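## Task

Shelf spots are labelled by a lot number on the shelf edge directly beneath them, and several spots may carry the same number. Bring one foam block from lot 426 and one from lot 450 onto the desk so that nothing of either block overhangs the desk's edge. Every other foam block must stay on the shelf it started on. If no block of a lot exists in the storeroom, skip that lot. The robot must not fall or finish leaning, or the task fails.

## Robot and tools

ROBOT. A simulated Hello Robot Stretch 3 with a single arm: a two-wheeled base (0.33 m long, 0.34 m wide, rounded back) that pivots about a point between its drive wheels 0.05 m behind the front edge, a lift sliding up a mast, and a telescoping arm that reaches out to the robot's right. The base cannot drive sideways; to shift the gripper forward or back you drive the base. With the arm retracted and the wrist folded, a turn sweeps a 0.28 m radius; an unfolded level gripper reaches past that circle. Loose objects may occasionally get nudged by something external.

FRAMES. Base frame: origin on the floor between the drive wheels, x ahead, y to the left, z up, metres. hand_pose is reported in it, at the point where the closed fingertips meet; with all wrist joints at zero its x axis points up, y back along the arm toward the mast, z to the robot's rear. Odometry frame = base frame at scene start; base_odometry only counts wheel rotation (slip looks like travel), heading in rad, left positive, -3.142 to 3.142.

TOOL move. Arguments: base, joints, speeds, pace, contact_limits, servos, cameras, blocking. One action holds base and/or joints (plus optional speeds, pace, contact_limits), or servos alone.
- base: an object with exactly one key, an offset from where the base last reported itself. translate_m: metres straight ahead (negative = back), -3 to 3. rotate_rad: radians turned in place, left positive, -6.4 to 6.4.
- joints: one object of absolute targets by name (not offsets). lift_m 0 to 1.1 m; arm_m 0 to 0.52 m extension; wrist_yaw_rad -1.345 to 4.42 (0 = gripper in line with the arm, positive swings it toward the front; about 3.0 is folded over the base); wrist_pitch_rad -1.57 to 0.451 (0 level, negative tips fingertips down); wrist_roll_rad -2.911 to 2.918 (0 = fingers side by side, level); gripper_m -0.089 to 0.179 (larger = wider; the actual fingertip gap is 0.007 m smaller near closed, 0.025 m smaller fully open); head_pan_rad -3.953 to 1.73 (0 forward, positive left, -1.57 along the arm); head_tilt_rad -1.53 to 0.419 (negative down). Done tolerances: lift and arm ±0.004, wrist yaw and roll ±0.02, pitch ±0.05, gripper ±0.004, head ±0.1.
- pace: "default" or "max". Default/max top speeds: translate 0.12/0.30 m/s, rotate 0.76/1.90 rad/s, lift 0.11/0.15 m/s, arm 0.14/0.40 m/s. The base is capped at 0.10 m/s and 0.63 rad/s unless lift_m < 0.30, arm_m < 0.03 and wrist_yaw_rad > 2.54.
- speeds: per-key top speed in place of pace, not above the max value.
- contact_limits: arm_m, translate_m, rotate_rad take a motor_effort percentage 1 to 100 at which that motion halts (contact_stop); lift_m takes {"down": v, "up": v} in per cent of extra push beyond free motion (below about 12 it may trip while moving freely; if omitted 32-47 down, 21-36 up). Put a limit only in the same action as its own command. Base moves have no contact stop unless given one; each wheel then stops separately and can turn the robot.
- servos: "reboot" re-enables any servo that shut itself off.
- cameras: list from head_camera, nav_camera, wrist_camera, all; omitted = all, [] = none.
- blocking: true/omitted waits until all motion rests; false returns within about 0.5 s while motion continues.
A motion is cut off after 14 s (time_out). Unknown keys make a call invalid; out-of-range values get it refused, and a refusal or an uncommanded stop cancels the later move, wait and finished_scene calls in that reply.

OTHER TOOLS. wait(seconds 0 to 10, cameras) returns state without commanding anything; returns early once running moves rest. stop(cameras) brakes all running motions (status "stopped"). zoom_image(camera, region [x0,y0,x1,y1] pixels, at most 504x504) enlarges part of that camera's latest image. finished_scene(scene: current scene number) ends the scene for good; the goal must hold without the robot.

RESULTS. "move" reads done or the worst status. base_status/joint_status: done, moving, off_target (rested away from target, maybe still pushing), contact_stop (that joint goes slack until commanded again), time_out, torque_fault (servo off, needs reboot), stopped. on_its_own lists uncommanded behaviour; "held at" is a target, not a reading. motor_effort: percent, positive toward higher values, bracket = peak in last action; wrist pitch tops out near 45, roll near 72. Positive wheel effort drives forward. lidar_m: 12 distances in 30-degree sectors, 1st ahead then counter-clockwise (4th left, 7th back, 10th right), a plane 0.17 m high; "-" = nothing or closer than 0.15 m; sees legs not tabletops, not clear objects. wrist_depth_mm and head_depth_mm: 7x7 median depths from the top-left, mm (wrist 45-1000, head 280-4000). turned_by_wheels vs turned_by_imu: trust the IMU if they differ by more than 0.15 rad. base_tilt in degrees (forward/right positive, about 4 degrees bias).

CAMERAS. head_camera (896x504) arrives rotated and needs a quarter turn clockwise; nav_camera (672x504 fisheye) needs a quarter turn counterclockwise; wrist_camera (644x364) rides on the gripper. Head pan/tilt aim the first two.

GRIPPING. Close to a gripper_m below the object's width to hold it (smaller squeezes harder; resend if it slips); open at least 0.05 above its width to let go. Readings do not prove a grasp—check images.

CAUTIONS. Before folding or unfolding the wrist, put lift_m within 0.32-0.95, wrist_pitch_rad at -0.4, wrist_roll_rad near 0; once folded, lift may drop to 0.25. With wrist_yaw_rad under -0.4 keep pitch at -0.5 or lower. Pushing against something solid with the gripper above about 0.45 m, or driving while holding or hooking a fixed object, can topple the robot; if base_tilt shows a lean, back the gripper off. Wrist and head never contact-stop and can overheat. Avoid dropping or releasing moving objects, slamming, hard hits and forceful shoves.

Each tool is called after ">>>" as name([rows], argument=value, ...), one row to a line, values as JSON.

## Session

>>> move(joints={"head_pan_rad": -0.8, "head_tilt_rad": -0.3}, pace="max", cameras=["nav_camera"])

>>> move(joints={"head_pan_rad": -2.3, "head_tilt_rad": -0.3}, pace="max", cameras=["nav_camera"])

>>> move(joints={"head_pan_rad": -3.9, "head_tilt_rad": -0.3}, pace="max", cameras=["nav_camera"])

>>> move(joints={"head_pan_rad": 1.0, "head_tilt_rad": -0.3}, pace="max", cameras=["nav_camera"])

Scene clock: 0.83 s.
move: done
base_odometry: x=+0.000 y=+0.000 heading=+0.000
turned_by_wheels: +0.000
turned_by_imu: +0.000
base_tilt: forward=-0.4 right=-1.2
lidar_m: 0.85 0.78 0.78 0.97 1.18 1.17 1.58 1.49 1.13 1.38 3.13 1.32
head_depth_mm: 2754 2888 3033 3173 3067 2090 1597 / 2761 2908 3038 3208 3068 2090 1582 / 2798 2909 3081 3235 3006 2055 1574 / 2798 2922 3073 3249 2982 2062 1568 / 2836 2959 3112 3253 2955 2048 1555 / 2843 2956 3132 3296 2923 2027 1551 / 2826 1870 1912 1972 2022 1939 1546
base_status: not commanded
joint_positions: lift_m=+0.306 arm_m=+0.001 wrist_yaw_rad=+2.853 wrist_pitch_rad=-0.337 wrist_roll_rad=+0.000 gripper_m=+0.037 head_pan_rad=-0.822 head_tilt_rad=-0.301
joint_status: all done
measured_speeds: all 0
motor_effort: left_wheel=+0.0(0.5) right_wheel=+0.6(0.8) lift_m=+26.7(27.3) arm_m=-7.9(7.9) wrist_yaw_rad=-2.2(2.2) wrist_pitch_rad=+2.1(2.1) wrist_roll_rad=+0.2(0.3) gripper_m=+0.5(1.0) head_pan_rad=-0.1(5.1) head_tilt_rad=-3.3(6.3)
hand_pose: x=+0.0453 y=+0.0786 z=+0.3376 quat_wxyz=(+0.218, +0.707, +0.017, +0.673) (m; base frame)
wrist_depth_mm: 138 - - 954 800 689 600 / 137 - - - 837 723 628 / 146 - - - 906 760 659 / 155 208 897 907 891 805 708 / 171 182 751 689 714 709 685 / 589 195 127 579 129 586 585 / 515 204 319 504 492 504 503
pictures: nav_camera (sideways)
camera_calibration:
nav_camera: T_world_to_cam=[[0.197252, -0.187121, 0.962329, -1.2107], [-0.722423, -0.691317, 0.0136538, 0.0368054], [0.662719, -0.697902, -0.271544, 0.302607], [0, 0, 0, 1]] pos_world=[0.0648593, 0.010086, 1.24676]

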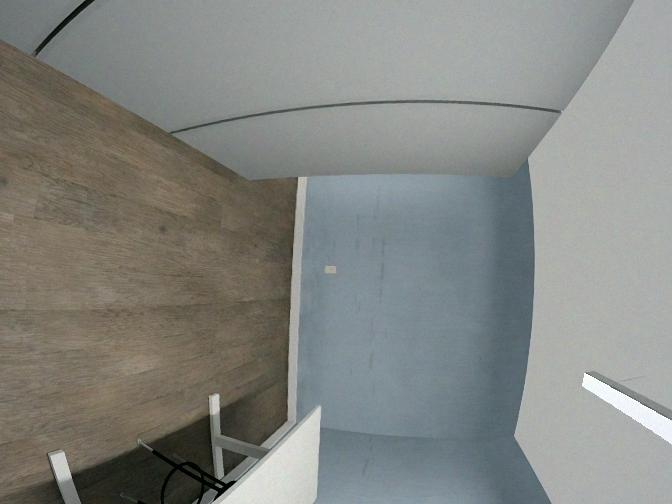

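Scene clock: 2.93 s.
move: done
base_odometry: x=+0.000 y=+0.000 heading=+0.000
turned_by_wheels: +0.000
turned_by_imu: +0.000
base_tilt: forward=-0.3 right=-1.2
lidar_m: 0.85 0.78 0.78 0.97 1.18 1.17 1.58 1.49 1.14 1.39 3.13 1.32
head_depth_mm: 1277 1330 1392 1458 1540 1621 1596 / 1288 1346 1415 1485 1556 1650 1585 / 1330 1393 1453 1513 1606 1680 1570 / 1350 1413 1479 1558 1638 1735 1561 / 1371 1428 1501 1583 1644 1768 1561 / 1390 1459 1534 1605 1316 1760 1424 / 1413 1479 1553 1645 1295 944 1492
base_status: not commanded
joint_positions: lift_m=+0.306 arm_m=+0.001 wrist_yaw_rad=+2.853 wrist_pitch_rad=-0.337 wrist_roll_rad=+0.000 gripper_m=+0.037 head_pan_rad=-2.308 head_tilt_rad=-0.301
joint_status: all done
measured_speeds: translate_m=+0.000 rotate_rad=+0.000 lift_m=+0.000 arm_m=+0.000 wrist_yaw_rad=+0.000 wrist_pitch_rad=+0.000 wrist_roll_rad=+0.000 head_pan_rad=+0.024 head_tilt_rad=+0.000
motor_effort: left_wheel=+0.1(0.5) right_wheel=+0.3(1.2) lift_m=+27.1(27.2) arm_m=-12.5(12.8) wrist_yaw_rad=-0.3(2.2) wrist_pitch_rad=+2.1(2.2) wrist_roll_rad=-0.2(0.3) gripper_m=+0.3(0.9) head_pan_rad=+3.7(5.5) head_tilt_rad=-0.3(5.0)
hand_pose: x=+0.0453 y=+0.0786 z=+0.3376 quat_wxyz=(+0.218, +0.707, +0.017, +0.673) (m; base frame)
wrist_depth_mm: 138 - - 971 801 685 606 / 137 - - - 855 734 626 / 146 - - - 893 759 667 / 155 209 889 916 885 816 697 / 170 182 751 694 709 698 693 / 583 195 127 576 129 586 587 / 520 204 320 511 493 503 502
pictures: nav_camera (sideways)
camera_calibration:
nav_camera: T_world_to_cam=[[-0.169832, -0.21232, 0.962329, -1.20846], [-0.749739, 0.661593, 0.0136538, 0.036972], [-0.639569, -0.719177, -0.271544, 0.310551], [0, 0, 0, 1]] pos_world=[0.021102, -0.0577002, 1.24676]

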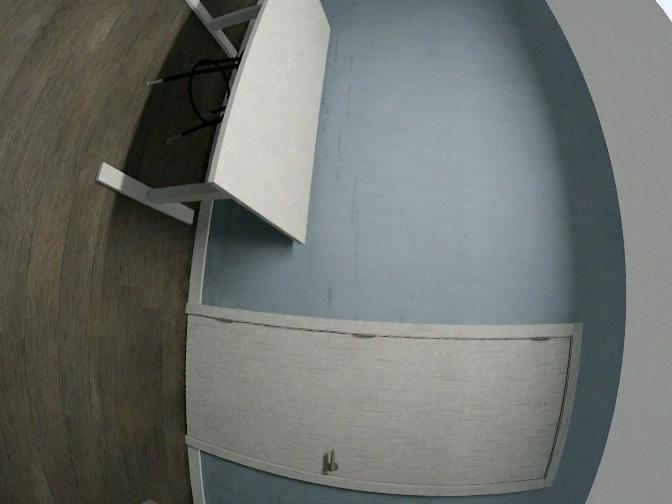

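Scene clock: 5.00 s.
move: done
base_odometry: x=+0.000 y=+0.000 heading=+0.000
turned_by_wheels: +0.000
turned_by_imu: +0.000
base_tilt: forward=-0.3 right=-1.1
lidar_m: 0.85 0.78 0.78 0.97 1.18 1.17 1.58 1.49 1.13 1.39 3.13 1.32
head_depth_mm: - - - - - - - / 1403 1437 - - - - - / 1415 1453 1552 1518 1669 1719 1478 / 1050 1086 1215 1315 1479 1350 1433 / 1435 1488 1567 1278 1544 1388 1436 / 1458 1512 1603 1640 1734 1756 1461 / 1484 1534 1626 1621 1708 1745 1472
base_status: not commanded
joint_positions: lift_m=+0.306 arm_m=+0.001 wrist_yaw_rad=+2.853 wrist_pitch_rad=-0.337 wrist_roll_rad=+0.000 gripper_m=+0.037 head_pan_rad=-3.908 head_tilt_rad=-0.301
joint_status: all done
measured_speeds: translate_m=+0.000 rotate_rad=+0.000 lift_m=+0.000 arm_m=+0.000 wrist_yaw_rad=+0.000 wrist_pitch_rad=+0.000 wrist_roll_rad=+0.000 head_pan_rad=+0.024 head_tilt_rad=+0.000
motor_effort: left_wheel=+0.0(0.8) right_wheel=+0.3(1.5) lift_m=+26.2(27.1) arm_m=-12.8(13.0) wrist_yaw_rad=-0.3(1.9) wrist_pitch_rad=+2.1(2.2) wrist_roll_rad=+0.1(0.3) gripper_m=+0.3(0.9) head_pan_rad=+4.0(5.8) head_tilt_rad=+0.7(2.4)
hand_pose: x=+0.0453 y=+0.0786 z=+0.3376 quat_wxyz=(+0.218, +0.707, +0.017, +0.673) (m; base frame)
wrist_depth_mm: 137 - - 935 791 686 603 / 137 - - - 844 728 631 / 146 - - - 907 766 667 / 155 207 907 911 890 808 702 / 170 183 755 693 705 715 695 / 587 195 127 580 130 587 588 / 515 204 319 506 491 505 501
pictures: nav_camera (sideways)
camera_calibration:
nav_camera: T_world_to_cam=[[-0.207243, 0.175992, 0.962329, -1.20824], [0.683316, 0.729995, 0.0136538, 0.0282303], [-0.700092, 0.660405, -0.271544, 0.31092], [0, 0, 0, 1]] pos_world=[-0.0520157, -0.0133017, 1.24676]

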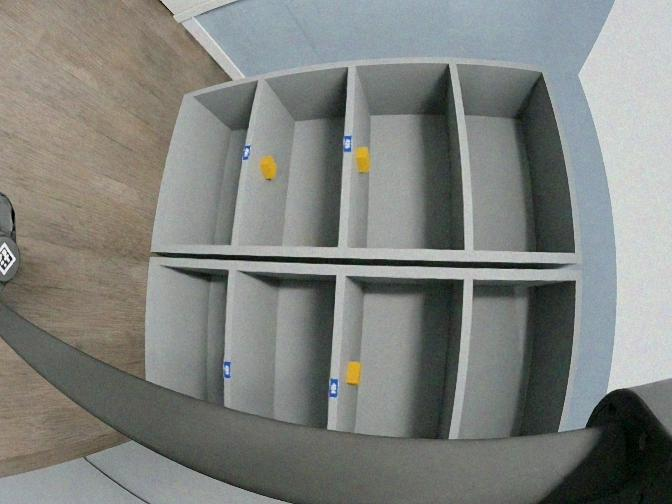

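Scene clock: 8.23 s.
move: done
base_odometry: x=+0.000 y=+0.000 heading=+0.000
turned_by_wheels: +0.000
turned_by_imu: +0.000
base_tilt: forward=-0.2 right=-1.3
lidar_m: 0.85 0.77 0.78 0.97 1.18 1.17 1.58 1.49 1.14 1.38 3.13 1.31
head_depth_mm: 626 651 679 708 740 779 818 / 645 672 701 733 769 809 853 / 665 694 727 762 801 842 888 / 690 720 753 792 833 880 932 / 714 747 785 824 871 921 977 / 740 774 815 861 910 965 1026 / 769 809 853 900 954 1014 1081
base_status: not commanded
joint_positions: lift_m=+0.306 arm_m=+0.001 wrist_yaw_rad=+2.853 wrist_pitch_rad=-0.337 wrist_roll_rad=+0.000 gripper_m=+0.037 head_pan_rad=+1.009 head_tilt_rad=-0.301
joint_status: all done
measured_speeds: translate_m=+0.000 rotate_rad=+0.000 lift_m=+0.000 arm_m=+0.000 wrist_yaw_rad=+0.000 wrist_pitch_rad=+0.000 wrist_roll_rad=+0.000 head_pan_rad=-0.024 head_tilt_rad=+0.000
motor_effort: left_wheel=+0.0(0.7) right_wheel=+0.4(1.3) lift_m=+26.3(27.4) arm_m=-12.0(12.9) wrist_yaw_rad=-1.1(2.2) wrist_pitch_rad=+2.1(2.1) wrist_roll_rad=+0.0(0.3) gripper_m=-0.1(1.2) head_pan_rad=-3.3(6.4) head_tilt_rad=+3.7(5.6)
hand_pose: x=+0.0453 y=+0.0786 z=+0.3376 quat_wxyz=(+0.218, +0.707, +0.017, +0.673) (m; base frame)
wrist_depth_mm: 137 - - 947 812 683 607 / 137 - - - 848 719 625 / 146 - - - 896 756 665 / 155 209 907 911 893 809 701 / 171 182 746 688 710 702 708 / 592 195 127 565 129 591 581 / 516 204 318 503 488 502 500
pictures: nav_camera (sideways)
camera_calibration:
nav_camera: T_world_to_cam=[[0.130247, 0.23866, 0.962329, -1.21029], [0.853531, -0.520863, 0.0136538, 0.027192], [0.504501, 0.819599, -0.271544, 0.303572], [0, 0, 0, 1]] pos_world=[-0.0187246, 0.0542044, 1.24676]

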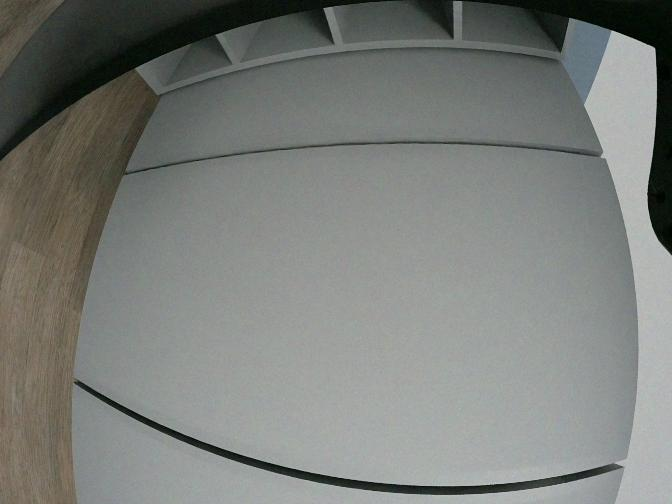

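>>> move(joints={"head_pan_rad": -3.55, "head_tilt_rad": -0.45}, pace="max", cameras=["head_camera"])

>>> move(joints={"head_pan_rad": -3.95, "head_tilt_rad": -0.45}, pace="max", cameras=["head_camera"])

Scene clock: 106.17 s.
move: done
base_odometry: x=+0.000 y=+0.000 heading=+0.000
turned_by_wheels: +0.000
turned_by_imu: +0.000
base_tilt: forward=-0.3 right=-1.3
lidar_m: 0.85 0.78 0.78 0.97 1.18 1.17 1.58 1.49 1.13 1.38 3.11 1.32
head_depth_mm: 988 1017 1104 1256 1379 1643 1392 / 1372 1493 1525 1682 1351 1482 1388 / 1441 1559 1611 1791 1585 1623 1381 / 1517 1653 1707 1874 1877 1661 1369 / 1595 1720 1805 1909 2026 1706 1371 / 1422 1522 1572 1712 1853 1699 1360 / 1328 1810 1969 2104 2135 1684 1347
base_status: not commanded
joint_positions: lift_m=+0.306 arm_m=+0.001 wrist_yaw_rad=+2.853 wrist_pitch_rad=-0.337 wrist_roll_rad=+0.000 gripper_m=+0.037 head_pan_rad=-3.558 head_tilt_rad=-0.450
joint_status: all done
measured_speeds: translate_m=+0.000 rotate_rad=+0.000 lift_m=+0.000 arm_m=+0.000 wrist_yaw_rad=+0.000 wrist_pitch_rad=+0.000 wrist_roll_rad=+0.000 head_pan_rad=+0.024 head_tilt_rad=+0.000
motor_effort: left_wheel=-0.1(0.7) right_wheel=+0.3(1.4) lift_m=+27.2(27.2) arm_m=-12.1(12.7) wrist_yaw_rad=-0.4(1.9) wrist_pitch_rad=+2.1(2.1) wrist_roll_rad=-0.1(0.4) gripper_m=+0.6(1.1) head_pan_rad=+3.7(5.4) head_tilt_rad=-4.1(8.7)
hand_pose: x=+0.0453 y=+0.0786 z=+0.3376 quat_wxyz=(+0.218, +0.707, +0.017, +0.673) (m; base frame)
wrist_depth_mm: 138 - - 938 789 686 605 / 137 - - - 841 726 634 / 146 - - - 910 770 663 / 155 208 910 894 875 803 701 / 170 182 737 697 708 705 697 / 586 194 127 571 130 588 583 / 515 204 318 509 489 504 502
pictures: head_camera (sideways)
camera_calibration:
head_camera: T_world_to_cam=[[0.372367, -0.114222, -0.92103, 1.21176], [-0.432743, -0.899283, -0.0634304, 0.0848381], [-0.821021, 0.422189, -0.384292, 0.460735], [0, 0, 0, 1]] pos_world=[-0.0362325, 0.0201859, 1.2985]

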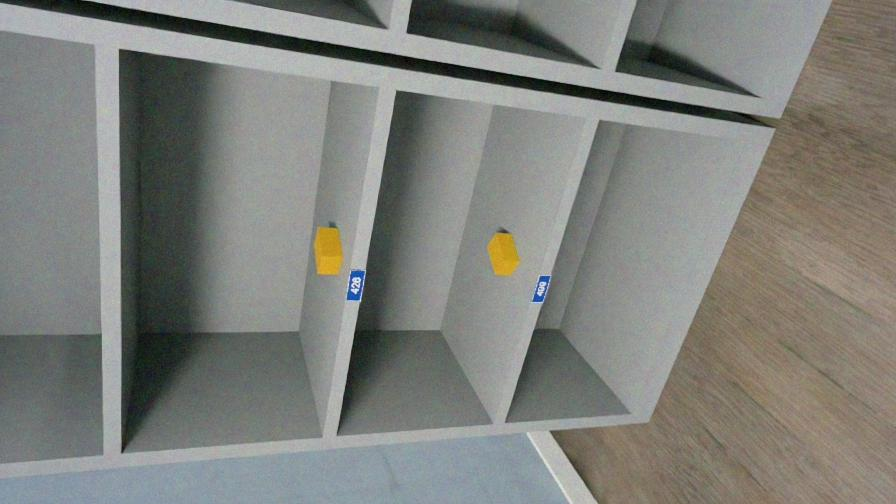

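Scene clock: 106.87 s.
move: done
base_odometry: x=+0.000 y=+0.000 heading=+0.000
turned_by_wheels: +0.000
turned_by_imu: +0.000
base_tilt: forward=-0.3 right=-1.3
lidar_m: 0.85 0.78 0.78 0.97 1.18 1.17 1.58 1.49 1.14 1.38 3.13 1.31
head_depth_mm: - - - - - - 1360 / - - - - - - - / 1336 1460 1524 1698 - - - / 1195 1440 1422 1687 1561 1607 1380 / 999 1074 1163 1270 1406 1540 1375 / 1364 1493 1539 1729 1540 1602 1364 / 1364 1504 1571 1730 1851 1589 1353
base_status: not commanded
joint_positions: lift_m=+0.306 arm_m=+0.001 wrist_yaw_rad=+2.853 wrist_pitch_rad=-0.337 wrist_roll_rad=+0.000 gripper_m=+0.037 head_pan_rad=-3.959 head_tilt_rad=-0.450
joint_status: all done
measured_speeds: all 0
motor_effort: left_wheel=+0.0(0.7) right_wheel=+0.4(1.2) lift_m=+25.8(27.1) arm_m=-11.4(12.5) wrist_yaw_rad=+0.0(1.5) wrist_pitch_rad=+2.0(2.1) wrist_roll_rad=+0.1(0.3) gripper_m=+0.3(1.1) head_pan_rad=-1.4(4.2) head_tilt_rad=-3.6(7.1)
hand_pose: x=+0.0453 y=+0.0786 z=+0.3376 quat_wxyz=(+0.218, +0.707, +0.017, +0.673) (m; base frame)
wrist_depth_mm: 138 - - 947 796 689 601 / 137 - - - 834 724 623 / 146 - - - 917 767 662 / 155 208 914 896 890 812 702 / 171 182 758 683 710 702 695 / 584 195 127 573 129 584 586 / 517 204 319 507 491 506 501
pictures: head_camera (sideways)
camera_calibration:
head_camera: T_world_to_cam=[[0.298421, -0.25063, -0.92094, 1.21209], [-0.749346, -0.659133, -0.0634378, 0.086779], [-0.591122, 0.709034, -0.384508, 0.459613], [0, 0, 0, 1]] pos_world=[-0.0249989, 0.0351041, 1.29849]

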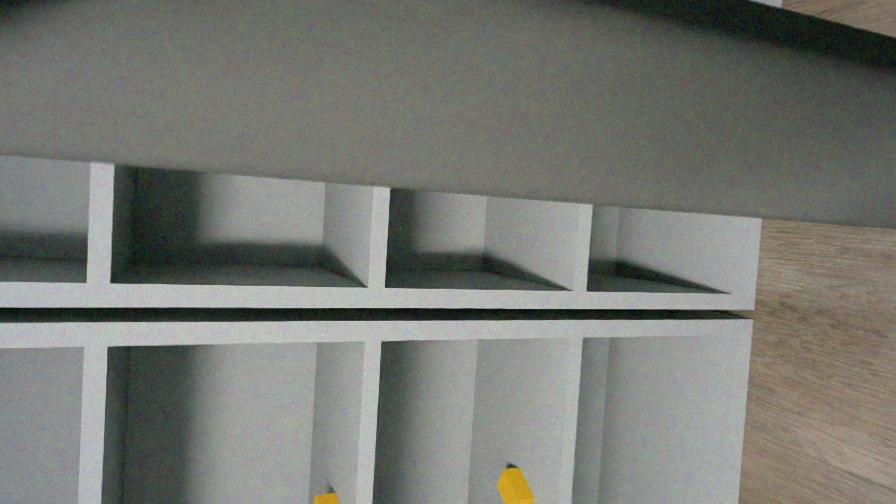

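>>> move(joints={"head_pan_rad": -3.55, "head_tilt_rad": -0.45}, pace="max", cameras=["head_camera"])

>>> zoom_image(camera="head_camera", region=[300, 200, 400, 310])

>>> zoom_image(camera="head_camera", region=[480, 210, 580, 320])

Scene clock: 114.40 s.
move: done
base_odometry: x=+0.000 y=+0.000 heading=+0.000
turned_by_wheels: +0.000
turned_by_imu: +0.000
base_tilt: forward=-0.4 right=-1.2
lidar_m: 0.85 0.78 0.78 0.97 1.18 1.17 1.59 1.49 1.14 1.39 3.12 1.32
head_depth_mm: 1312 1051 1099 1198 1318 1590 1391 / 1386 1503 1542 1699 1362 1468 1394 / 1459 1573 1636 1790 1597 1619 1380 / 1544 1665 1712 1880 1944 1656 1377 / 1585 1711 1783 1858 2021 1707 1361 / 1375 1484 1549 1696 1861 1698 1355 / 1707 1819 1976 2088 2142 1691 1359
base_status: not commanded
joint_positions: lift_m=+0.306 arm_m=+0.001 wrist_yaw_rad=+2.853 wrist_pitch_rad=-0.337 wrist_roll_rad=+0.000 gripper_m=+0.037 head_pan_rad=-3.537 head_tilt_rad=-0.450
joint_status: all done
measured_speeds: all 0
motor_effort: left_wheel=+0.1(0.5) right_wheel=+0.8(1.1) lift_m=+26.2(27.3) arm_m=-12.4(12.4) wrist_yaw_rad=-0.5(2.0) wrist_pitch_rad=+2.1(2.1) wrist_roll_rad=-0.1(0.4) gripper_m=+0.5(1.1) head_pan_rad=+1.3(5.6) head_tilt_rad=-3.7(6.0)
hand_pose: x=+0.0453 y=+0.0786 z=+0.3376 quat_wxyz=(+0.218, +0.707, +0.017, +0.673) (m; base frame)
wrist_depth_mm: 138 - - 945 796 675 606 / 137 - - - 858 724 633 / 146 - - - 914 766 662 / 155 209 880 905 886 799 699 / 170 182 756 694 705 710 708 / 589 195 127 575 130 587 580 / 515 204 318 506 490 502 502
pictures: head_camera (sideways)
camera_calibration:
head_camera: T_world_to_cam=[[0.374966, -0.106165, -0.92094, 1.21162], [-0.413034, -0.908504, -0.0634378, 0.0847275], [-0.829942, 0.404166, -0.384507, 0.46107], [0, 0, 0, 1]] pos_world=[-0.0366615, 0.0192585, 1.29849]

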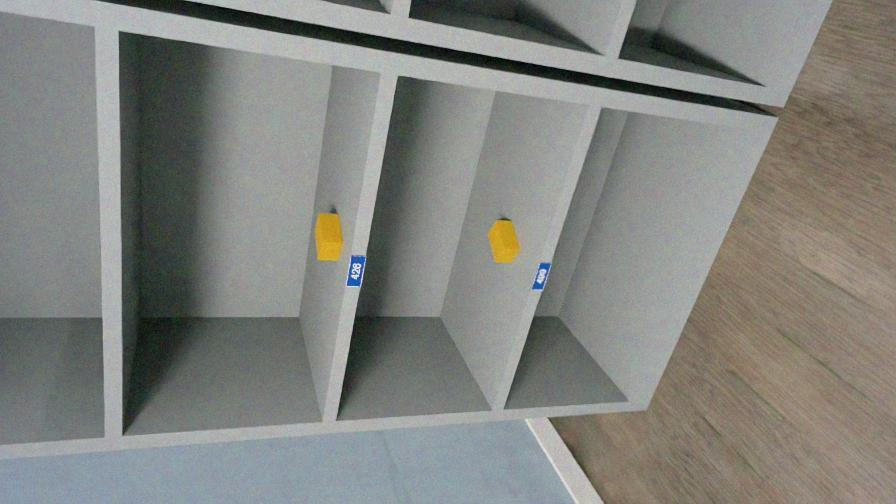

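Scaled by 4.582 from the camera's 896x504 image, which has a finer 1280x720 frame.

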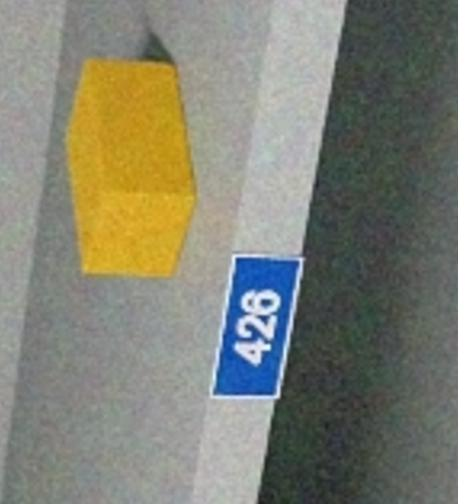

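Scaled by 4.582 from the camera's 896x504 image, which has a finer 1280x720 frame.

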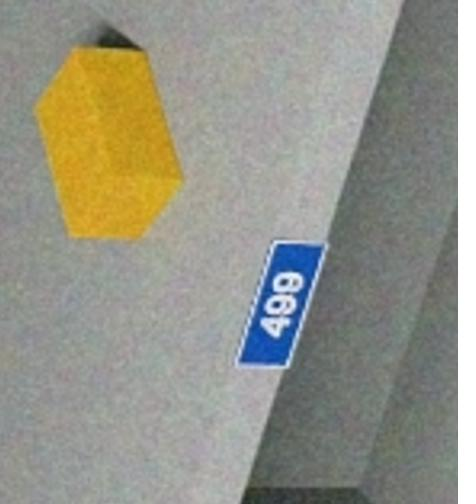

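>>> move(base={"rotate_rad": -0.087}, joints={"lift_m": 0.28, "head_pan_rad": -2.0, "head_tilt_rad": -0.5}, pace="max", cameras=[])

>>> move(base={"translate_m": -0.864}, pace="max", cameras=[])

>>> move(base={"rotate_rad": -2.42}, joints={"head_pan_rad": -1.57, "head_tilt_rad": -0.5}, pace="max", cameras=["head_camera"])

Scene clock: 160.57 s.
move: done
base_odometry: x=+0.000 y=+0.000 heading=-0.087
turned_by_wheels: -0.087
turned_by_imu: -0.085
base_tilt: forward=-0.2 right=-1.2
lidar_m: 0.89 0.78 0.78 0.91 1.49 1.17 1.58 1.49 1.13 1.38 3.14 1.50
head_depth_mm: 1237 1326 1424 1536 1665 1663 1346 / 1288 1378 1485 1628 1765 1648 1338 / 1340 1442 1564 1645 1863 1636 1324 / 1401 1515 1637 1353 1836 1558 1329 / 1465 1588 1731 1340 1073 1617 1317 / 1534 1671 1806 1323 1855 1618 1313 / 1613 1763 1884 1304 1849 1600 1312
base_status: done
joint_positions: lift_m=+0.280 arm_m=+0.001 wrist_yaw_rad=+2.853 wrist_pitch_rad=-0.338 wrist_roll_rad=+0.000 gripper_m=+0.037 head_pan_rad=-1.961 head_tilt_rad=-0.501
joint_status: all done
measured_speeds: all 0
motor_effort: left_wheel=+5.6(12.8) right_wheel=-8.3(12.7) lift_m=+25.7(27.1) arm_m=-11.7(12.5) wrist_yaw_rad=-0.1(1.8) wrist_pitch_rad=+2.2(2.3) wrist_roll_rad=+0.2(0.3) gripper_m=+0.7(1.0) head_pan_rad=-3.6(4.5) head_tilt_rad=-3.8(7.5)
hand_pose: x=+0.0452 y=+0.0785 z=+0.3109 quat_wxyz=(+0.218, +0.707, +0.018, +0.673) (m; base frame)
wrist_depth_mm: 138 - - 899 776 680 610 / 137 - - 967 812 717 636 / 146 - - - 867 747 674 / 156 206 843 847 841 772 713 / 171 182 705 640 663 665 655 / 556 195 127 522 130 556 552 / 481 205 287 453 459 472 464
pictures: none
No camera images: "cameras" was empty.

Scene clock: 164.77 s.
move: done
base_odometry: x=-0.861 y=+0.075 heading=-0.086
turned_by_wheels: +0.000
turned_by_imu: +0.000
base_tilt: forward=-0.3 right=-1.2
lidar_m: 1.60 1.40 1.40 0.70 0.84 0.85 0.72 0.88 0.88 1.02 1.14 2.70
head_depth_mm: 698 745 802 867 947 1038 1151 / 722 776 835 906 994 1097 1223 / 749 805 872 946 1045 1163 1265 / 779 836 915 998 1103 1231 1313 / 810 877 954 1049 1171 1309 1324 / 838 915 1007 1118 1252 1428 1320 / 900 982 1082 1206 1356 1507 1304
base_status: done
joint_positions: lift_m=+0.280 arm_m=+0.001 wrist_yaw_rad=+2.853 wrist_pitch_rad=-0.338 wrist_roll_rad=+0.000 gripper_m=+0.037 head_pan_rad=-2.000 head_tilt_rad=-0.501
joint_status: not commanded
measured_speeds: all 0
motor_effort: left_wheel=-0.8(13.9) right_wheel=-7.2(16.0) lift_m=+24.3(29.5) arm_m=-12.2(12.6) wrist_yaw_rad=+0.5(2.2) wrist_pitch_rad=+2.3(2.5) wrist_roll_rad=-0.1(0.3) gripper_m=+0.2(1.0) head_pan_rad=-3.1(4.0) head_tilt_rad=+0.6(3.9)
hand_pose: x=+0.0452 y=+0.0785 z=+0.3109 quat_wxyz=(+0.218, +0.707, +0.018, +0.673) (m; base frame)
wrist_depth_mm: 137 675 - - - - - / 137 720 - - - - - / 146 766 822 - - - - / 155 206 811 840 829 830 820 / 172 182 696 640 662 665 659 / 549 195 127 522 129 554 550 / 481 205 288 452 460 473 472
pictures: none
No camera images: "cameras" was empty.

Scene clock: 167.33 s.
move: done
base_odometry: x=-0.861 y=+0.075 heading=-2.506
turned_by_wheels: -2.420
turned_by_imu: -2.375
base_tilt: forward=-0.3 right=-1.2
lidar_m: 0.88 0.91 1.14 1.63 2.02 1.46 1.40 1.45 0.70 1.02 0.72 0.90
head_depth_mm: 847 917 987 745 1040 946 911 / 843 913 986 737 1187 972 1170 / 843 911 984 728 1180 962 1156 / 843 909 979 680 1174 930 1158 / 840 912 981 685 1174 929 1154 / 840 909 978 704 1172 946 1145 / 838 906 978 696 1169 939 1140
base_status: done
joint_positions: lift_m=+0.280 arm_m=+0.001 wrist_yaw_rad=+2.853 wrist_pitch_rad=-0.338 wrist_roll_rad=+0.000 gripper_m=+0.037 head_pan_rad=-1.567 head_tilt_rad=-0.501
joint_status: all done
measured_speeds: all 0
motor_effort: left_wheel=+6.1(14.8) right_wheel=-10.2(15.6) lift_m=+26.3(26.7) arm_m=-11.6(13.6) wrist_yaw_rad=-0.4(1.8) wrist_pitch_rad=+2.3(2.4) wrist_roll_rad=-0.3(0.3) gripper_m=+0.5(1.1) head_pan_rad=-3.1(4.9) head_tilt_rad=+1.9(2.4)
hand_pose: x=+0.0452 y=+0.0785 z=+0.3109 quat_wxyz=(+0.218, +0.707, +0.018, +0.673) (m; base frame)
wrist_depth_mm: 137 - - - - - 868 / 137 - - - - - 896 / 146 - - - - - 859 / 155 206 857 840 845 833 826 / 172 181 703 645 663 658 653 / 550 194 127 527 129 550 547 / 490 205 288 452 465 473 472
pictures: head_camera (sideways)
camera_calibration:
head_camera: T_world_to_cam=[[-0.047938, 0.433138, -0.900052, 1.18695], [0.997584, -0.0245929, -0.0649678, 0.0781102], [-0.0502749, -0.900992, -0.430913, 0.516702], [0, 0, 0, 1]] pos_world=[0.00495565, -0.0466489, 1.29605]

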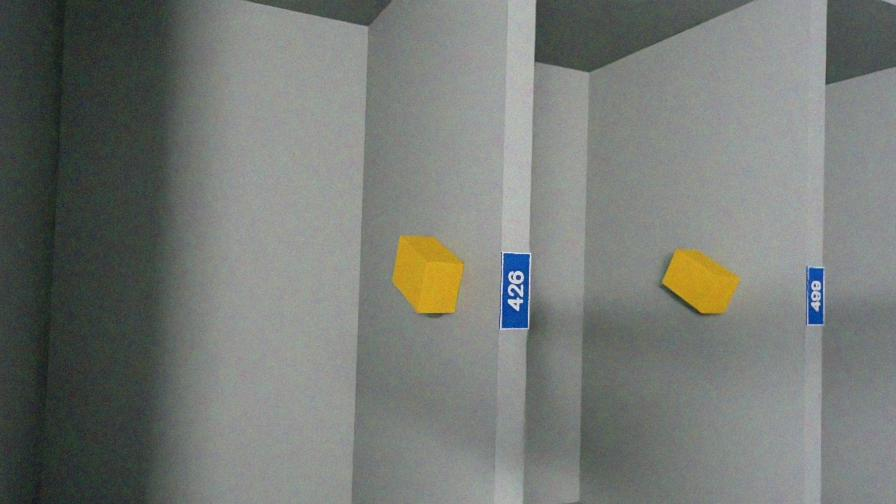

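>>> move(joints={"head_pan_rad": -2.55, "head_tilt_rad": -0.4, "lift_m": 0.4, "wrist_pitch_rad": -0.4}, pace="max", cameras=["head_camera"])

Scene clock: 218.83 s.
move: done
base_odometry: x=-0.861 y=+0.075 heading=-2.506
turned_by_wheels: +0.000
turned_by_imu: +0.000
base_tilt: forward=-0.2 right=-1.3
lidar_m: 0.88 0.91 1.14 1.63 2.01 1.46 1.40 1.46 0.70 1.02 0.72 0.90
head_depth_mm: 1197 1257 1316 1392 1472 1571 1460 / 1251 1320 1403 1484 1579 1681 1447 / 1279 1331 1432 1538 1638 1728 1438 / 1359 1414 1507 1605 1546 1709 1426 / 1371 1450 1571 1115 1453 1206 1341 / 1183 1288 1366 995 1441 1059 1296 / 619 631 674 706 749 797 854
base_status: not commanded
joint_positions: lift_m=+0.400 arm_m=+0.001 wrist_yaw_rad=+2.853 wrist_pitch_rad=-0.413 wrist_roll_rad=+0.000 gripper_m=+0.037 head_pan_rad=-2.558 head_tilt_rad=-0.397
joint_status: all done
measured_speeds: translate_m=+0.000 rotate_rad=+0.000 lift_m=+0.000 arm_m=+0.000 wrist_yaw_rad=+0.000 wrist_pitch_rad=+0.000 wrist_roll_rad=+0.000 head_pan_rad=+0.024 head_tilt_rad=+0.000
motor_effort: left_wheel=+5.7(6.2) right_wheel=-9.7(10.8) lift_m=+24.3(32.2) arm_m=-9.8(10.8) wrist_yaw_rad=-0.6(1.6) wrist_pitch_rad=+2.0(3.6) wrist_roll_rad=+0.0(0.4) gripper_m=+0.6(0.9) head_pan_rad=+3.6(4.9) head_tilt_rad=+0.9(8.2)
hand_pose: x=+0.0428 y=+0.0701 z=+0.4138 quat_wxyz=(+0.243, +0.705, +0.044, +0.664) (m; base frame)
wrist_depth_mm: 137 - - - - - 875 / 139 - - - - - 896 / 149 - - - - - 886 / 164 181 974 971 951 928 905 / 752 192 821 766 768 761 764 / 689 211 127 642 130 657 651 / 586 226 555 572 562 572 567
pictures: head_camera (sideways)
camera_calibration:
head_camera: T_world_to_cam=[[0.256092, 0.224404, -0.940245, 1.23755], [0.520088, -0.851884, -0.0616604, 0.0767257], [-0.814816, -0.473219, -0.33487, 0.39638], [0, 0, 0, 1]] pos_world=[-0.0338529, -0.0247743, 1.30106]

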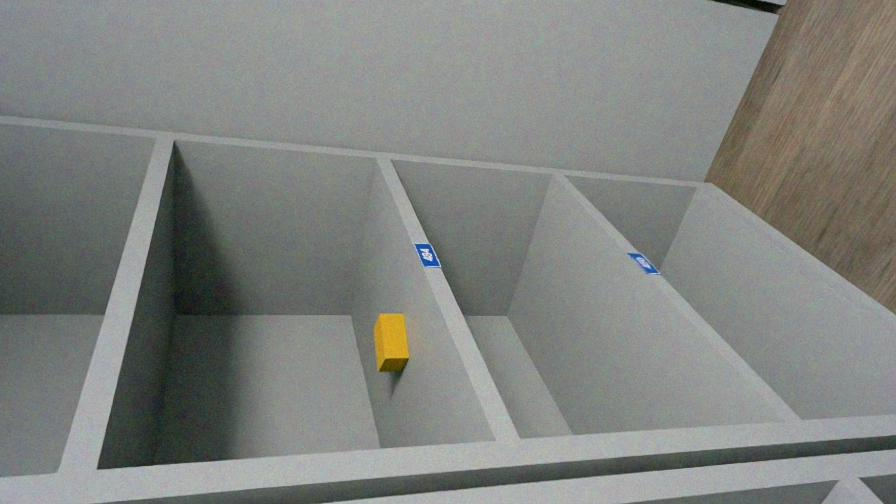

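>>> zoom_image(camera="head_camera", region=[400, 230, 460, 280])

>>> zoom_image(camera="head_camera", region=[615, 240, 675, 290])

Scaled by 8.400 from the camera's 896x504 image, which has a finer 1280x720 frame.

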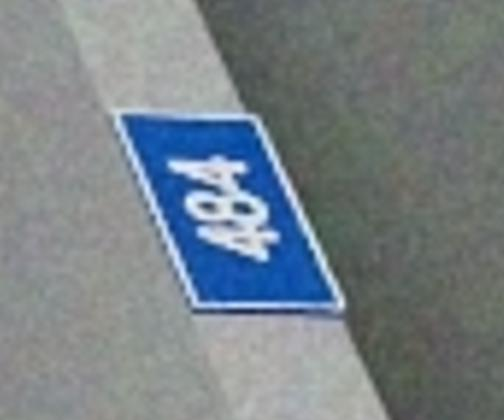

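Scaled by 8.400 from the camera's 896x504 image, which has a finer 1280x720 frame.

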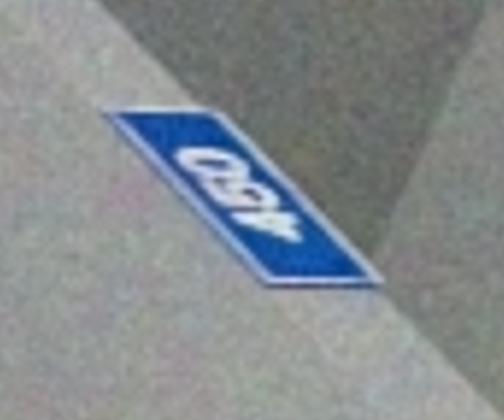

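>>> move(joints={"head_pan_rad": -1.57, "head_tilt_rad": -0.45, "lift_m": 0.90}, pace="max", cameras=["head_camera"])

>>> zoom_image(camera="head_camera", region=[350, 200, 500, 340])

Scene clock: 236.60 s.
move: done
base_odometry: x=-0.861 y=+0.075 heading=-2.506
turned_by_wheels: +0.000
turned_by_imu: +0.000
base_tilt: forward=-0.2 right=-1.1
lidar_m: 0.88 0.91 1.14 1.64 2.01 1.46 1.40 1.45 0.70 1.02 0.72 0.90
head_depth_mm: 583 918 978 842 929 972 848 / 594 913 987 830 1180 1022 865 / 610 912 985 821 1173 1016 859 / 624 910 983 744 1172 1010 835 / 642 909 981 796 1167 1002 829 / 661 905 980 793 1157 994 849 / 680 905 976 782 1150 992 844
base_status: not commanded
joint_positions: lift_m=+0.900 arm_m=+0.001 wrist_yaw_rad=+2.853 wrist_pitch_rad=-0.414 wrist_roll_rad=+0.000 gripper_m=+0.037 head_pan_rad=-1.570 head_tilt_rad=-0.451
joint_status: all done
measured_speeds: all 0
motor_effort: left_wheel=+5.7(6.5) right_wheel=-9.9(11.2) lift_m=+26.7(32.9) arm_m=-5.7(8.3) wrist_yaw_rad=-0.9(2.1) wrist_pitch_rad=+2.1(2.2) wrist_roll_rad=+0.0(0.3) gripper_m=+0.2(1.0) head_pan_rad=-3.4(5.2) head_tilt_rad=-0.5(7.0)
hand_pose: x=+0.0427 y=+0.0700 z=+0.9136 quat_wxyz=(+0.244, +0.705, +0.045, +0.664) (m; base frame)
wrist_depth_mm: 137 - - - - - 877 / 139 - - - - - 906 / 149 - - - - - 896 / 163 180 - - - - 939 / - 192 - - - - 950 / - 210 127 - 130 - 993 / - 226 - - - - 996
pictures: head_camera (sideways)
camera_calibration:
head_camera: T_world_to_cam=[[-0.0466805, 0.388043, -0.920458, 1.21357], [0.997515, -0.0305726, -0.0634771, 0.0761741], [-0.0527727, -0.921134, -0.385652, 0.457818], [0, 0, 0, 1]] pos_world=[0.00482548, -0.0468766, 1.29843]

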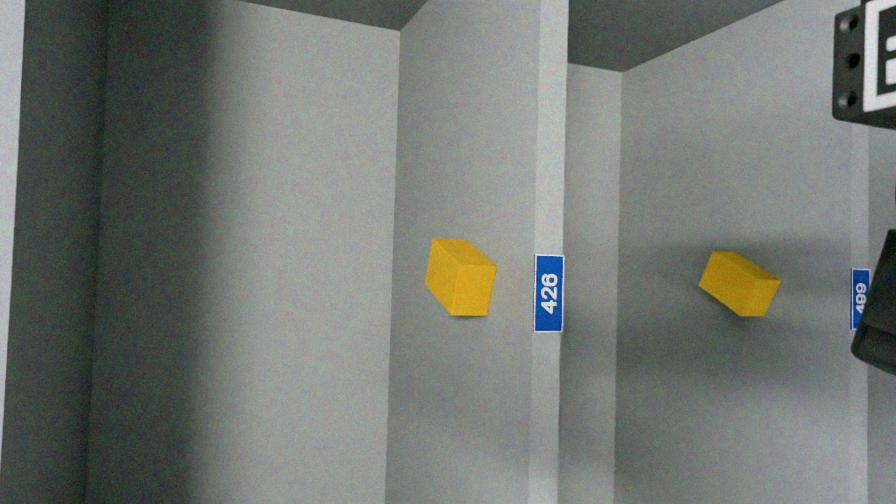

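Scaled by 3.360 from the camera's 896x504 image, which has a finer 1280x720 frame.

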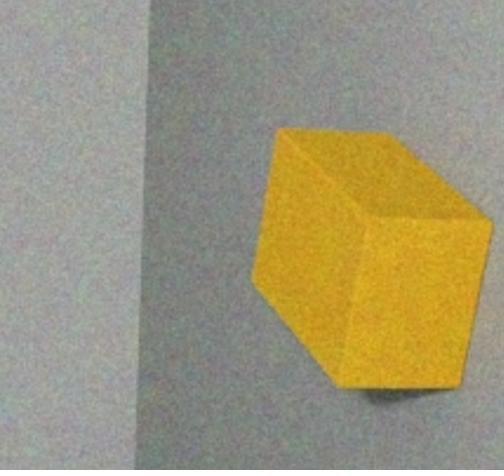

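>>> move(base={"translate_m": 0.115}, joints={"wrist_yaw_rad": -0.36, "wrist_pitch_rad": -0.4}, pace="max", cameras=[])

>>> move(joints={"lift_m": 1.08, "gripper_m": 0.179}, pace="max", cameras=[])

>>> move(joints={"arm_m": 0.22, "wrist_pitch_rad": -0.3}, cameras=["wrist_camera", "head_camera"])

Scene clock: 282.00 s.
move: done
base_odometry: x=-0.953 y=+0.006 heading=-2.506
turned_by_wheels: +0.000
turned_by_imu: +0.000
base_tilt: forward=-0.4 right=-1.1
lidar_m: 0.76 0.79 1.10 1.10 2.18 1.57 1.52 0.82 0.77 1.02 0.66 0.79
head_depth_mm: 580 915 990 841 1181 1027 849 / 592 912 987 832 1173 1021 - / 607 909 983 713 1171 1018 - / 621 909 983 811 1171 1010 832 / 638 906 980 802 1163 1003 830 / 656 904 974 793 1164 995 824 / 677 894 953 785 917 958 822
base_status: done
joint_positions: lift_m=+0.900 arm_m=+0.001 wrist_yaw_rad=-0.357 wrist_pitch_rad=-0.414 wrist_roll_rad=+0.000 gripper_m=+0.037 head_pan_rad=-1.570 head_tilt_rad=-0.450
joint_status: all done
measured_speeds: all 0
motor_effort: left_wheel=+3.0(11.5) right_wheel=+7.0(9.5) lift_m=+24.5(25.3) arm_m=-2.1(3.9) wrist_yaw_rad=-2.3(8.0) wrist_pitch_rad=+2.1(5.0) wrist_roll_rad=+0.0(0.3) gripper_m=+0.8(1.1) head_pan_rad=-3.3(3.7) head_tilt_rad=+4.2(5.4)
hand_pose: x=-0.1001 y=-0.3562 z=+0.9136 quat_wxyz=(+0.655, +0.020, -0.706, -0.266) (m; base frame)
wrist_depth_mm: 262 280 293 318 350 502 444 / 675 723 770 - 774 566 481 / 718 776 - - 815 581 554 / 755 839 866 838 860 615 842 / 723 733 738 715 726 664 775 / 638 632 127 587 130 761 - / 548 549 546 - 977 - -
pictures: none
No camera images: "cameras" was empty.

Scene clock: 284.00 s.
move: done
base_odometry: x=-0.953 y=+0.006 heading=-2.506
turned_by_wheels: +0.000
turned_by_imu: +0.000
base_tilt: forward=-0.3 right=-1.3
lidar_m: 0.76 0.79 1.10 1.11 2.17 1.58 1.51 0.81 0.77 1.02 0.66 0.79
head_depth_mm: 578 915 - - - - - / 591 912 - - - - - / 604 911 - - - - - / 620 910 981 811 607 - - / 635 907 977 804 1167 1002 831 / 654 904 976 795 1161 998 825 / 676 892 953 783 917 960 820
base_status: not commanded
joint_positions: lift_m=+1.080 arm_m=+0.001 wrist_yaw_rad=-0.357 wrist_pitch_rad=-0.414 wrist_roll_rad=+0.000 gripper_m=+0.179 head_pan_rad=-1.570 head_tilt_rad=-0.450
joint_status: all done
measured_speeds: all 0
motor_effort: left_wheel=+3.4(3.9) right_wheel=+7.5(8.1) lift_m=+26.4(34.1) arm_m=-1.8(2.8) wrist_yaw_rad=-3.1(4.2) wrist_pitch_rad=+2.1(2.3) wrist_roll_rad=-0.2(0.3) gripper_m=+0.6(84.2) head_pan_rad=-2.8(3.5) head_tilt_rad=+4.6(5.7)
hand_pose: x=-0.1001 y=-0.3562 z=+1.0935 quat_wxyz=(+0.655, +0.020, -0.706, -0.266) (m; base frame)
wrist_depth_mm: 627 669 712 770 737 545 442 / 652 688 699 684 680 568 482 / 516 515 464 503 500 504 540 / 402 400 395 429 788 614 - / 349 358 - - 915 666 985 / 116 141 839 820 828 734 121 / 118 719 742 735 768 - 110
pictures: none
No camera images: "cameras" was empty.

Scene clock: 286.87 s.
move: done
base_odometry: x=-0.953 y=+0.006 heading=-2.506
turned_by_wheels: +0.000
turned_by_imu: +0.000
base_tilt: forward=-0.3 right=-1.3
lidar_m: 0.76 0.79 1.10 1.10 2.17 1.58 1.52 0.81 0.77 1.02 0.66 0.79
head_depth_mm: 579 894 1000 782 1176 1028 847 / 591 892 288 730 1177 1023 843 / 604 891 294 394 1172 1016 835 / 618 899 317 668 1168 1008 834 / 635 907 979 802 1165 1000 829 / 654 904 975 795 1161 998 825 / 676 893 952 784 919 958 822
base_status: not commanded
joint_positions: lift_m=+1.080 arm_m=+0.220 wrist_yaw_rad=-0.357 wrist_pitch_rad=-0.322 wrist_roll_rad=+0.000 gripper_m=+0.179 head_pan_rad=-1.570 head_tilt_rad=-0.450
joint_status: all done
measured_speeds: all 0
motor_effort: left_wheel=+3.1(3.9) right_wheel=+7.2(8.2) lift_m=+27.4(27.5) arm_m=+12.6(14.6) wrist_yaw_rad=-3.3(4.1) wrist_pitch_rad=+3.6(6.0) wrist_roll_rad=-0.1(0.3) gripper_m=+0.6(1.1) head_pan_rad=-2.6(3.9) head_tilt_rad=+4.3(5.0)
hand_pose: x=-0.1038 y=-0.5855 z=+1.1148 quat_wxyz=(+0.667, -0.012, -0.707, -0.236) (m; base frame)
wrist_depth_mm: 442 469 507 549 603 541 413 / 472 500 535 594 651 553 427 / 499 539 570 609 638 557 429 / 484 479 476 473 476 463 428 / 383 379 379 361 372 372 369 / 119 142 301 301 309 299 121 / 118 260 266 265 264 264 110
pictures: head_camera (sideways), wrist_camera
camera_calibration:
head_camera: T_world_to_cam=[[-0.0465594, 0.386594, -0.921074, 1.21437], [0.997505, -0.0309823, -0.0634268, 0.0761088], [-0.0530574, -0.92173, -0.384187, 0.455913], [0, 0, 0, 1]] pos_world=[0.00481097, -0.0468816, 1.29851]
wrist_camera: T_world_to_cam=[[-0.949606, 0.312694, -0.0217, 0.11531], [0.174194, 0.46891, -0.865898, 1.29047], [-0.260586, -0.826042, -0.49975, 0.212565], [0, 0, 0, 1]] pos_world=[-0.0599013, -0.465584, 1.22615]

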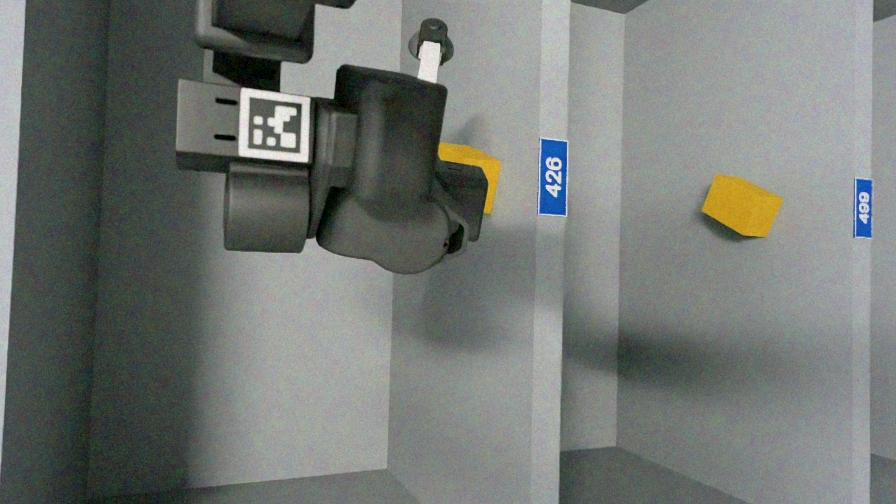

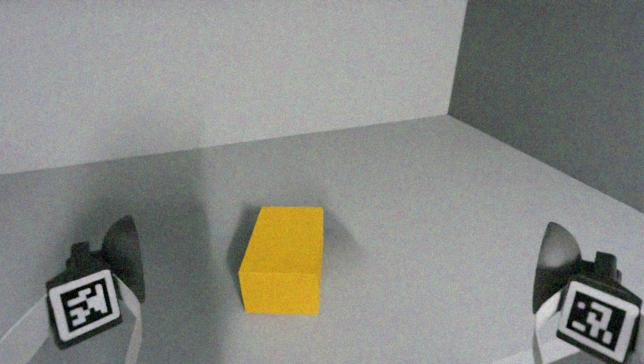

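>>> move(joints={"arm_m": 0.346, "wrist_yaw_rad": -0.345}, cameras=[])

>>> move(joints={"lift_m": 0.982}, speeds={"lift_m": 0.06}, contact_limits={"lift_m": {"down": 16}}, cameras=["wrist_camera"])

Scene clock: 328.17 s.
move: done
base_odometry: x=-0.953 y=+0.006 heading=-2.506
turned_by_wheels: +0.000
turned_by_imu: +0.000
base_tilt: forward=-0.4 right=-1.2
lidar_m: 0.76 0.79 1.10 1.10 2.17 1.57 1.52 0.82 0.77 1.02 0.66 0.79
head_depth_mm: 580 897 1012 843 1179 1028 846 / 590 883 953 828 1174 1023 843 / 605 411 391 702 1172 1014 839 / 620 900 427 759 1169 1005 833 / 636 907 976 803 1164 1003 828 / 655 905 975 794 1161 995 824 / 676 894 955 785 916 959 824
base_status: not commanded
joint_positions: lift_m=+1.080 arm_m=+0.346 wrist_yaw_rad=-0.348 wrist_pitch_rad=-0.322 wrist_roll_rad=+0.000 gripper_m=+0.179 head_pan_rad=-1.570 head_tilt_rad=-0.450
joint_status: all done
measured_speeds: all 0
motor_effort: left_wheel=+3.4(3.9) right_wheel=+7.4(7.9) lift_m=+24.5(29.6) arm_m=+11.8(14.1) wrist_yaw_rad=+1.4(4.7) wrist_pitch_rad=+3.6(3.7) wrist_roll_rad=-0.2(0.4) gripper_m=+0.2(1.2) head_pan_rad=-2.7(3.2) head_tilt_rad=+3.5(4.4)
hand_pose: x=-0.1018 y=-0.7123 z=+1.1148 quat_wxyz=(+0.668, -0.009, -0.707, -0.233) (m; base frame)
wrist_depth_mm: 344 365 392 421 460 493 418 / 362 386 416 448 491 527 425 / 384 414 445 485 538 557 437 / 411 434 461 476 467 469 432 / 383 377 377 375 374 373 370 / 119 142 310 311 308 299 121 / 118 259 267 - 255 255 111
pictures: none
No camera images: "cameras" was empty.

Scene clock: 330.40 s.
move: done
base_odometry: x=-0.953 y=+0.006 heading=-2.506
turned_by_wheels: +0.000
turned_by_imu: +0.000
base_tilt: forward=-0.3 right=-1.3
lidar_m: 0.76 0.79 1.10 1.10 2.17 1.58 1.52 0.81 0.77 1.02 0.66 0.79
head_depth_mm: 580 915 986 992 1202 1026 847 / 592 911 964 455 1175 1025 840 / 605 911 949 429 1173 1013 837 / 620 909 969 464 1167 1009 832 / 637 904 977 803 1169 999 830 / 656 904 977 794 1162 997 826 / 675 894 952 784 914 957 821
base_status: not commanded
joint_positions: lift_m=+0.982 arm_m=+0.346 wrist_yaw_rad=-0.348 wrist_pitch_rad=-0.322 wrist_roll_rad=+0.000 gripper_m=+0.179 head_pan_rad=-1.570 head_tilt_rad=-0.450
joint_status: all done
measured_speeds: all 0
motor_effort: left_wheel=+3.7(3.9) right_wheel=+6.9(8.0) lift_m=+26.2(26.5) arm_m=+8.0(12.1) wrist_yaw_rad=+1.8(3.5) wrist_pitch_rad=+3.6(3.7) wrist_roll_rad=-0.1(0.3) gripper_m=+0.6(1.1) head_pan_rad=-2.4(3.3) head_tilt_rad=+3.1(4.3)
contact_limits: lift_m down 16 (down: maximum 72; up: maximum 65)
hand_pose: x=-0.1018 y=-0.7123 z=+1.0168 quat_wxyz=(+0.668, -0.009, -0.707, -0.233) (m; base frame)
wrist_depth_mm: 343 363 391 424 456 490 418 / 362 387 417 451 485 510 430 / 374 377 374 370 367 363 361 / 278 277 275 289 271 269 268 / 228 218 218 - 215 215 213 / 119 141 175 - 178 178 121 / 118 150 150 - 148 152 110
pictures: wrist_camera
camera_calibration:
wrist_camera: T_world_to_cam=[[-0.952529, 0.303675, -0.0216879, 0.148079], [0.169651, 0.470288, -0.866053, 1.26544], [-0.252799, -0.82862, -0.499481, 0.0581048], [0, 0, 0, 1]] pos_world=[-0.0589451, -0.591944, 1.12818]

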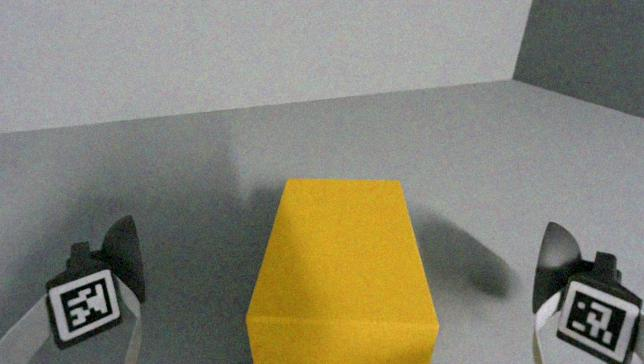

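>>> move(joints={"gripper_m": 0.03}, cameras=["wrist_camera"])

>>> move(joints={"lift_m": 1.07}, cameras=["wrist_camera"])

Scene clock: 337.63 s.
move: done
base_odometry: x=-0.953 y=+0.006 heading=-2.506
turned_by_wheels: +0.000
turned_by_imu: +0.000
base_tilt: forward=-0.4 right=-1.2
lidar_m: 0.76 0.79 1.10 1.10 2.18 1.58 1.52 0.81 0.77 1.02 0.66 0.79
head_depth_mm: 580 917 988 990 1200 1026 844 / 592 912 962 455 1176 1023 841 / 604 911 950 430 1169 1016 837 / 620 906 967 465 1170 1008 831 / 636 906 979 802 1161 1004 829 / 655 906 977 795 1161 995 826 / 676 894 953 784 917 959 822
base_status: not commanded
joint_positions: lift_m=+0.982 arm_m=+0.346 wrist_yaw_rad=-0.348 wrist_pitch_rad=-0.322 wrist_roll_rad=+0.000 gripper_m=+0.031 head_pan_rad=-1.570 head_tilt_rad=-0.450
joint_status: all done
measured_speeds: all 0
motor_effort: left_wheel=+3.1(3.9) right_wheel=+6.8(8.1) lift_m=+28.7(30.1) arm_m=-3.0(3.0) wrist_yaw_rad=+2.1(3.1) wrist_pitch_rad=+3.5(3.7) wrist_roll_rad=-0.1(0.4) gripper_m=-21.3(89.5) head_pan_rad=-2.1(2.9) head_tilt_rad=+2.4(3.5)
contact_limits: lift_m down 16 (down: maximum 72; up: maximum 65)
hand_pose: x=-0.1017 y=-0.7123 z=+1.0169 quat_wxyz=(+0.668, -0.009, -0.707, -0.233) (m; base frame)
wrist_depth_mm: 341 365 389 422 459 497 415 / 365 388 419 455 485 503 426 / 374 376 376 371 365 365 360 / 280 277 275 288 272 269 269 / 219 218 154 - 150 214 214 / 182 181 132 - 128 167 177 / 155 119 150 - 148 122 152
pictures: wrist_camera
camera_calibration:
wrist_camera: T_world_to_cam=[[-0.952575, 0.303532, -0.0216845, 0.148004], [0.169556, 0.470244, -0.866095, 1.26547], [-0.25269, -0.828697, -0.499408, 0.0579908], [0, 0, 0, 1]] pos_world=[-0.0589299, -0.591949, 1.12819]

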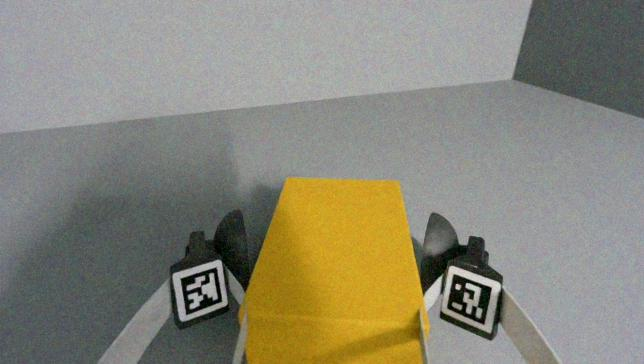

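Scene clock: 339.27 s.
move: done
base_odometry: x=-0.953 y=+0.006 heading=-2.506
turned_by_wheels: +0.000
turned_by_imu: +0.000
base_tilt: forward=-0.4 right=-1.3
lidar_m: 0.76 0.79 1.10 1.10 2.17 1.58 1.52 0.81 0.77 1.02 0.66 0.79
head_depth_mm: 580 906 1008 844 1180 1032 845 / 592 893 960 781 1175 1022 843 / 604 884 393 719 1168 1015 838 / 620 900 431 759 1173 1006 833 / 637 905 976 804 1162 1003 828 / 656 901 976 793 1161 997 823 / 676 895 954 782 917 959 821
base_status: not commanded
joint_positions: lift_m=+1.070 arm_m=+0.346 wrist_yaw_rad=-0.348 wrist_pitch_rad=-0.322 wrist_roll_rad=+0.000 gripper_m=+0.034 head_pan_rad=-1.570 head_tilt_rad=-0.450
joint_status: all done
measured_speeds: all 0
motor_effort: left_wheel=+3.6(3.8) right_wheel=+7.2(7.9) lift_m=+29.7(33.8) arm_m=-6.2(6.5) wrist_yaw_rad=+1.6(2.7) wrist_pitch_rad=+3.6(3.6) wrist_roll_rad=+0.0(0.3) gripper_m=-9.2(21.6) head_pan_rad=-1.9(3.1) head_tilt_rad=+2.9(3.3)
hand_pose: x=-0.1017 y=-0.7123 z=+1.1049 quat_wxyz=(+0.668, -0.009, -0.707, -0.233) (m; base frame)
wrist_depth_mm: 342 363 391 423 457 493 417 / 361 383 416 453 493 529 429 / 385 415 447 489 536 554 432 / 411 430 454 479 452 448 421 / 364 362 151 - 149 355 353 / 302 300 132 - 128 276 294 / 263 123 129 - 239 122 252
pictures: wrist_camera
camera_calibration:
wrist_camera: T_world_to_cam=[[-0.95258, 0.303514, -0.0216846, 0.149904], [0.169548, 0.470247, -0.866095, 1.34169], [-0.252675, -0.828702, -0.499408, 0.101936], [0, 0, 0, 1]] pos_world=[-0.058928, -0.59195, 1.21619]

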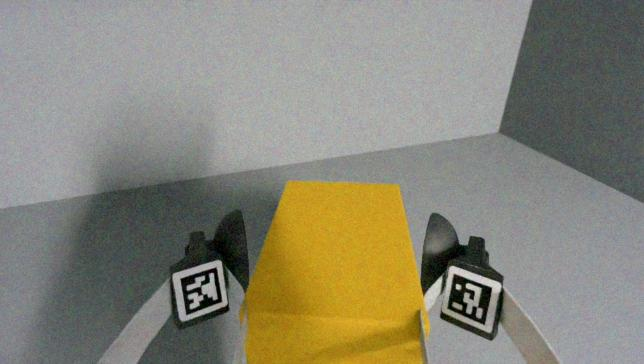

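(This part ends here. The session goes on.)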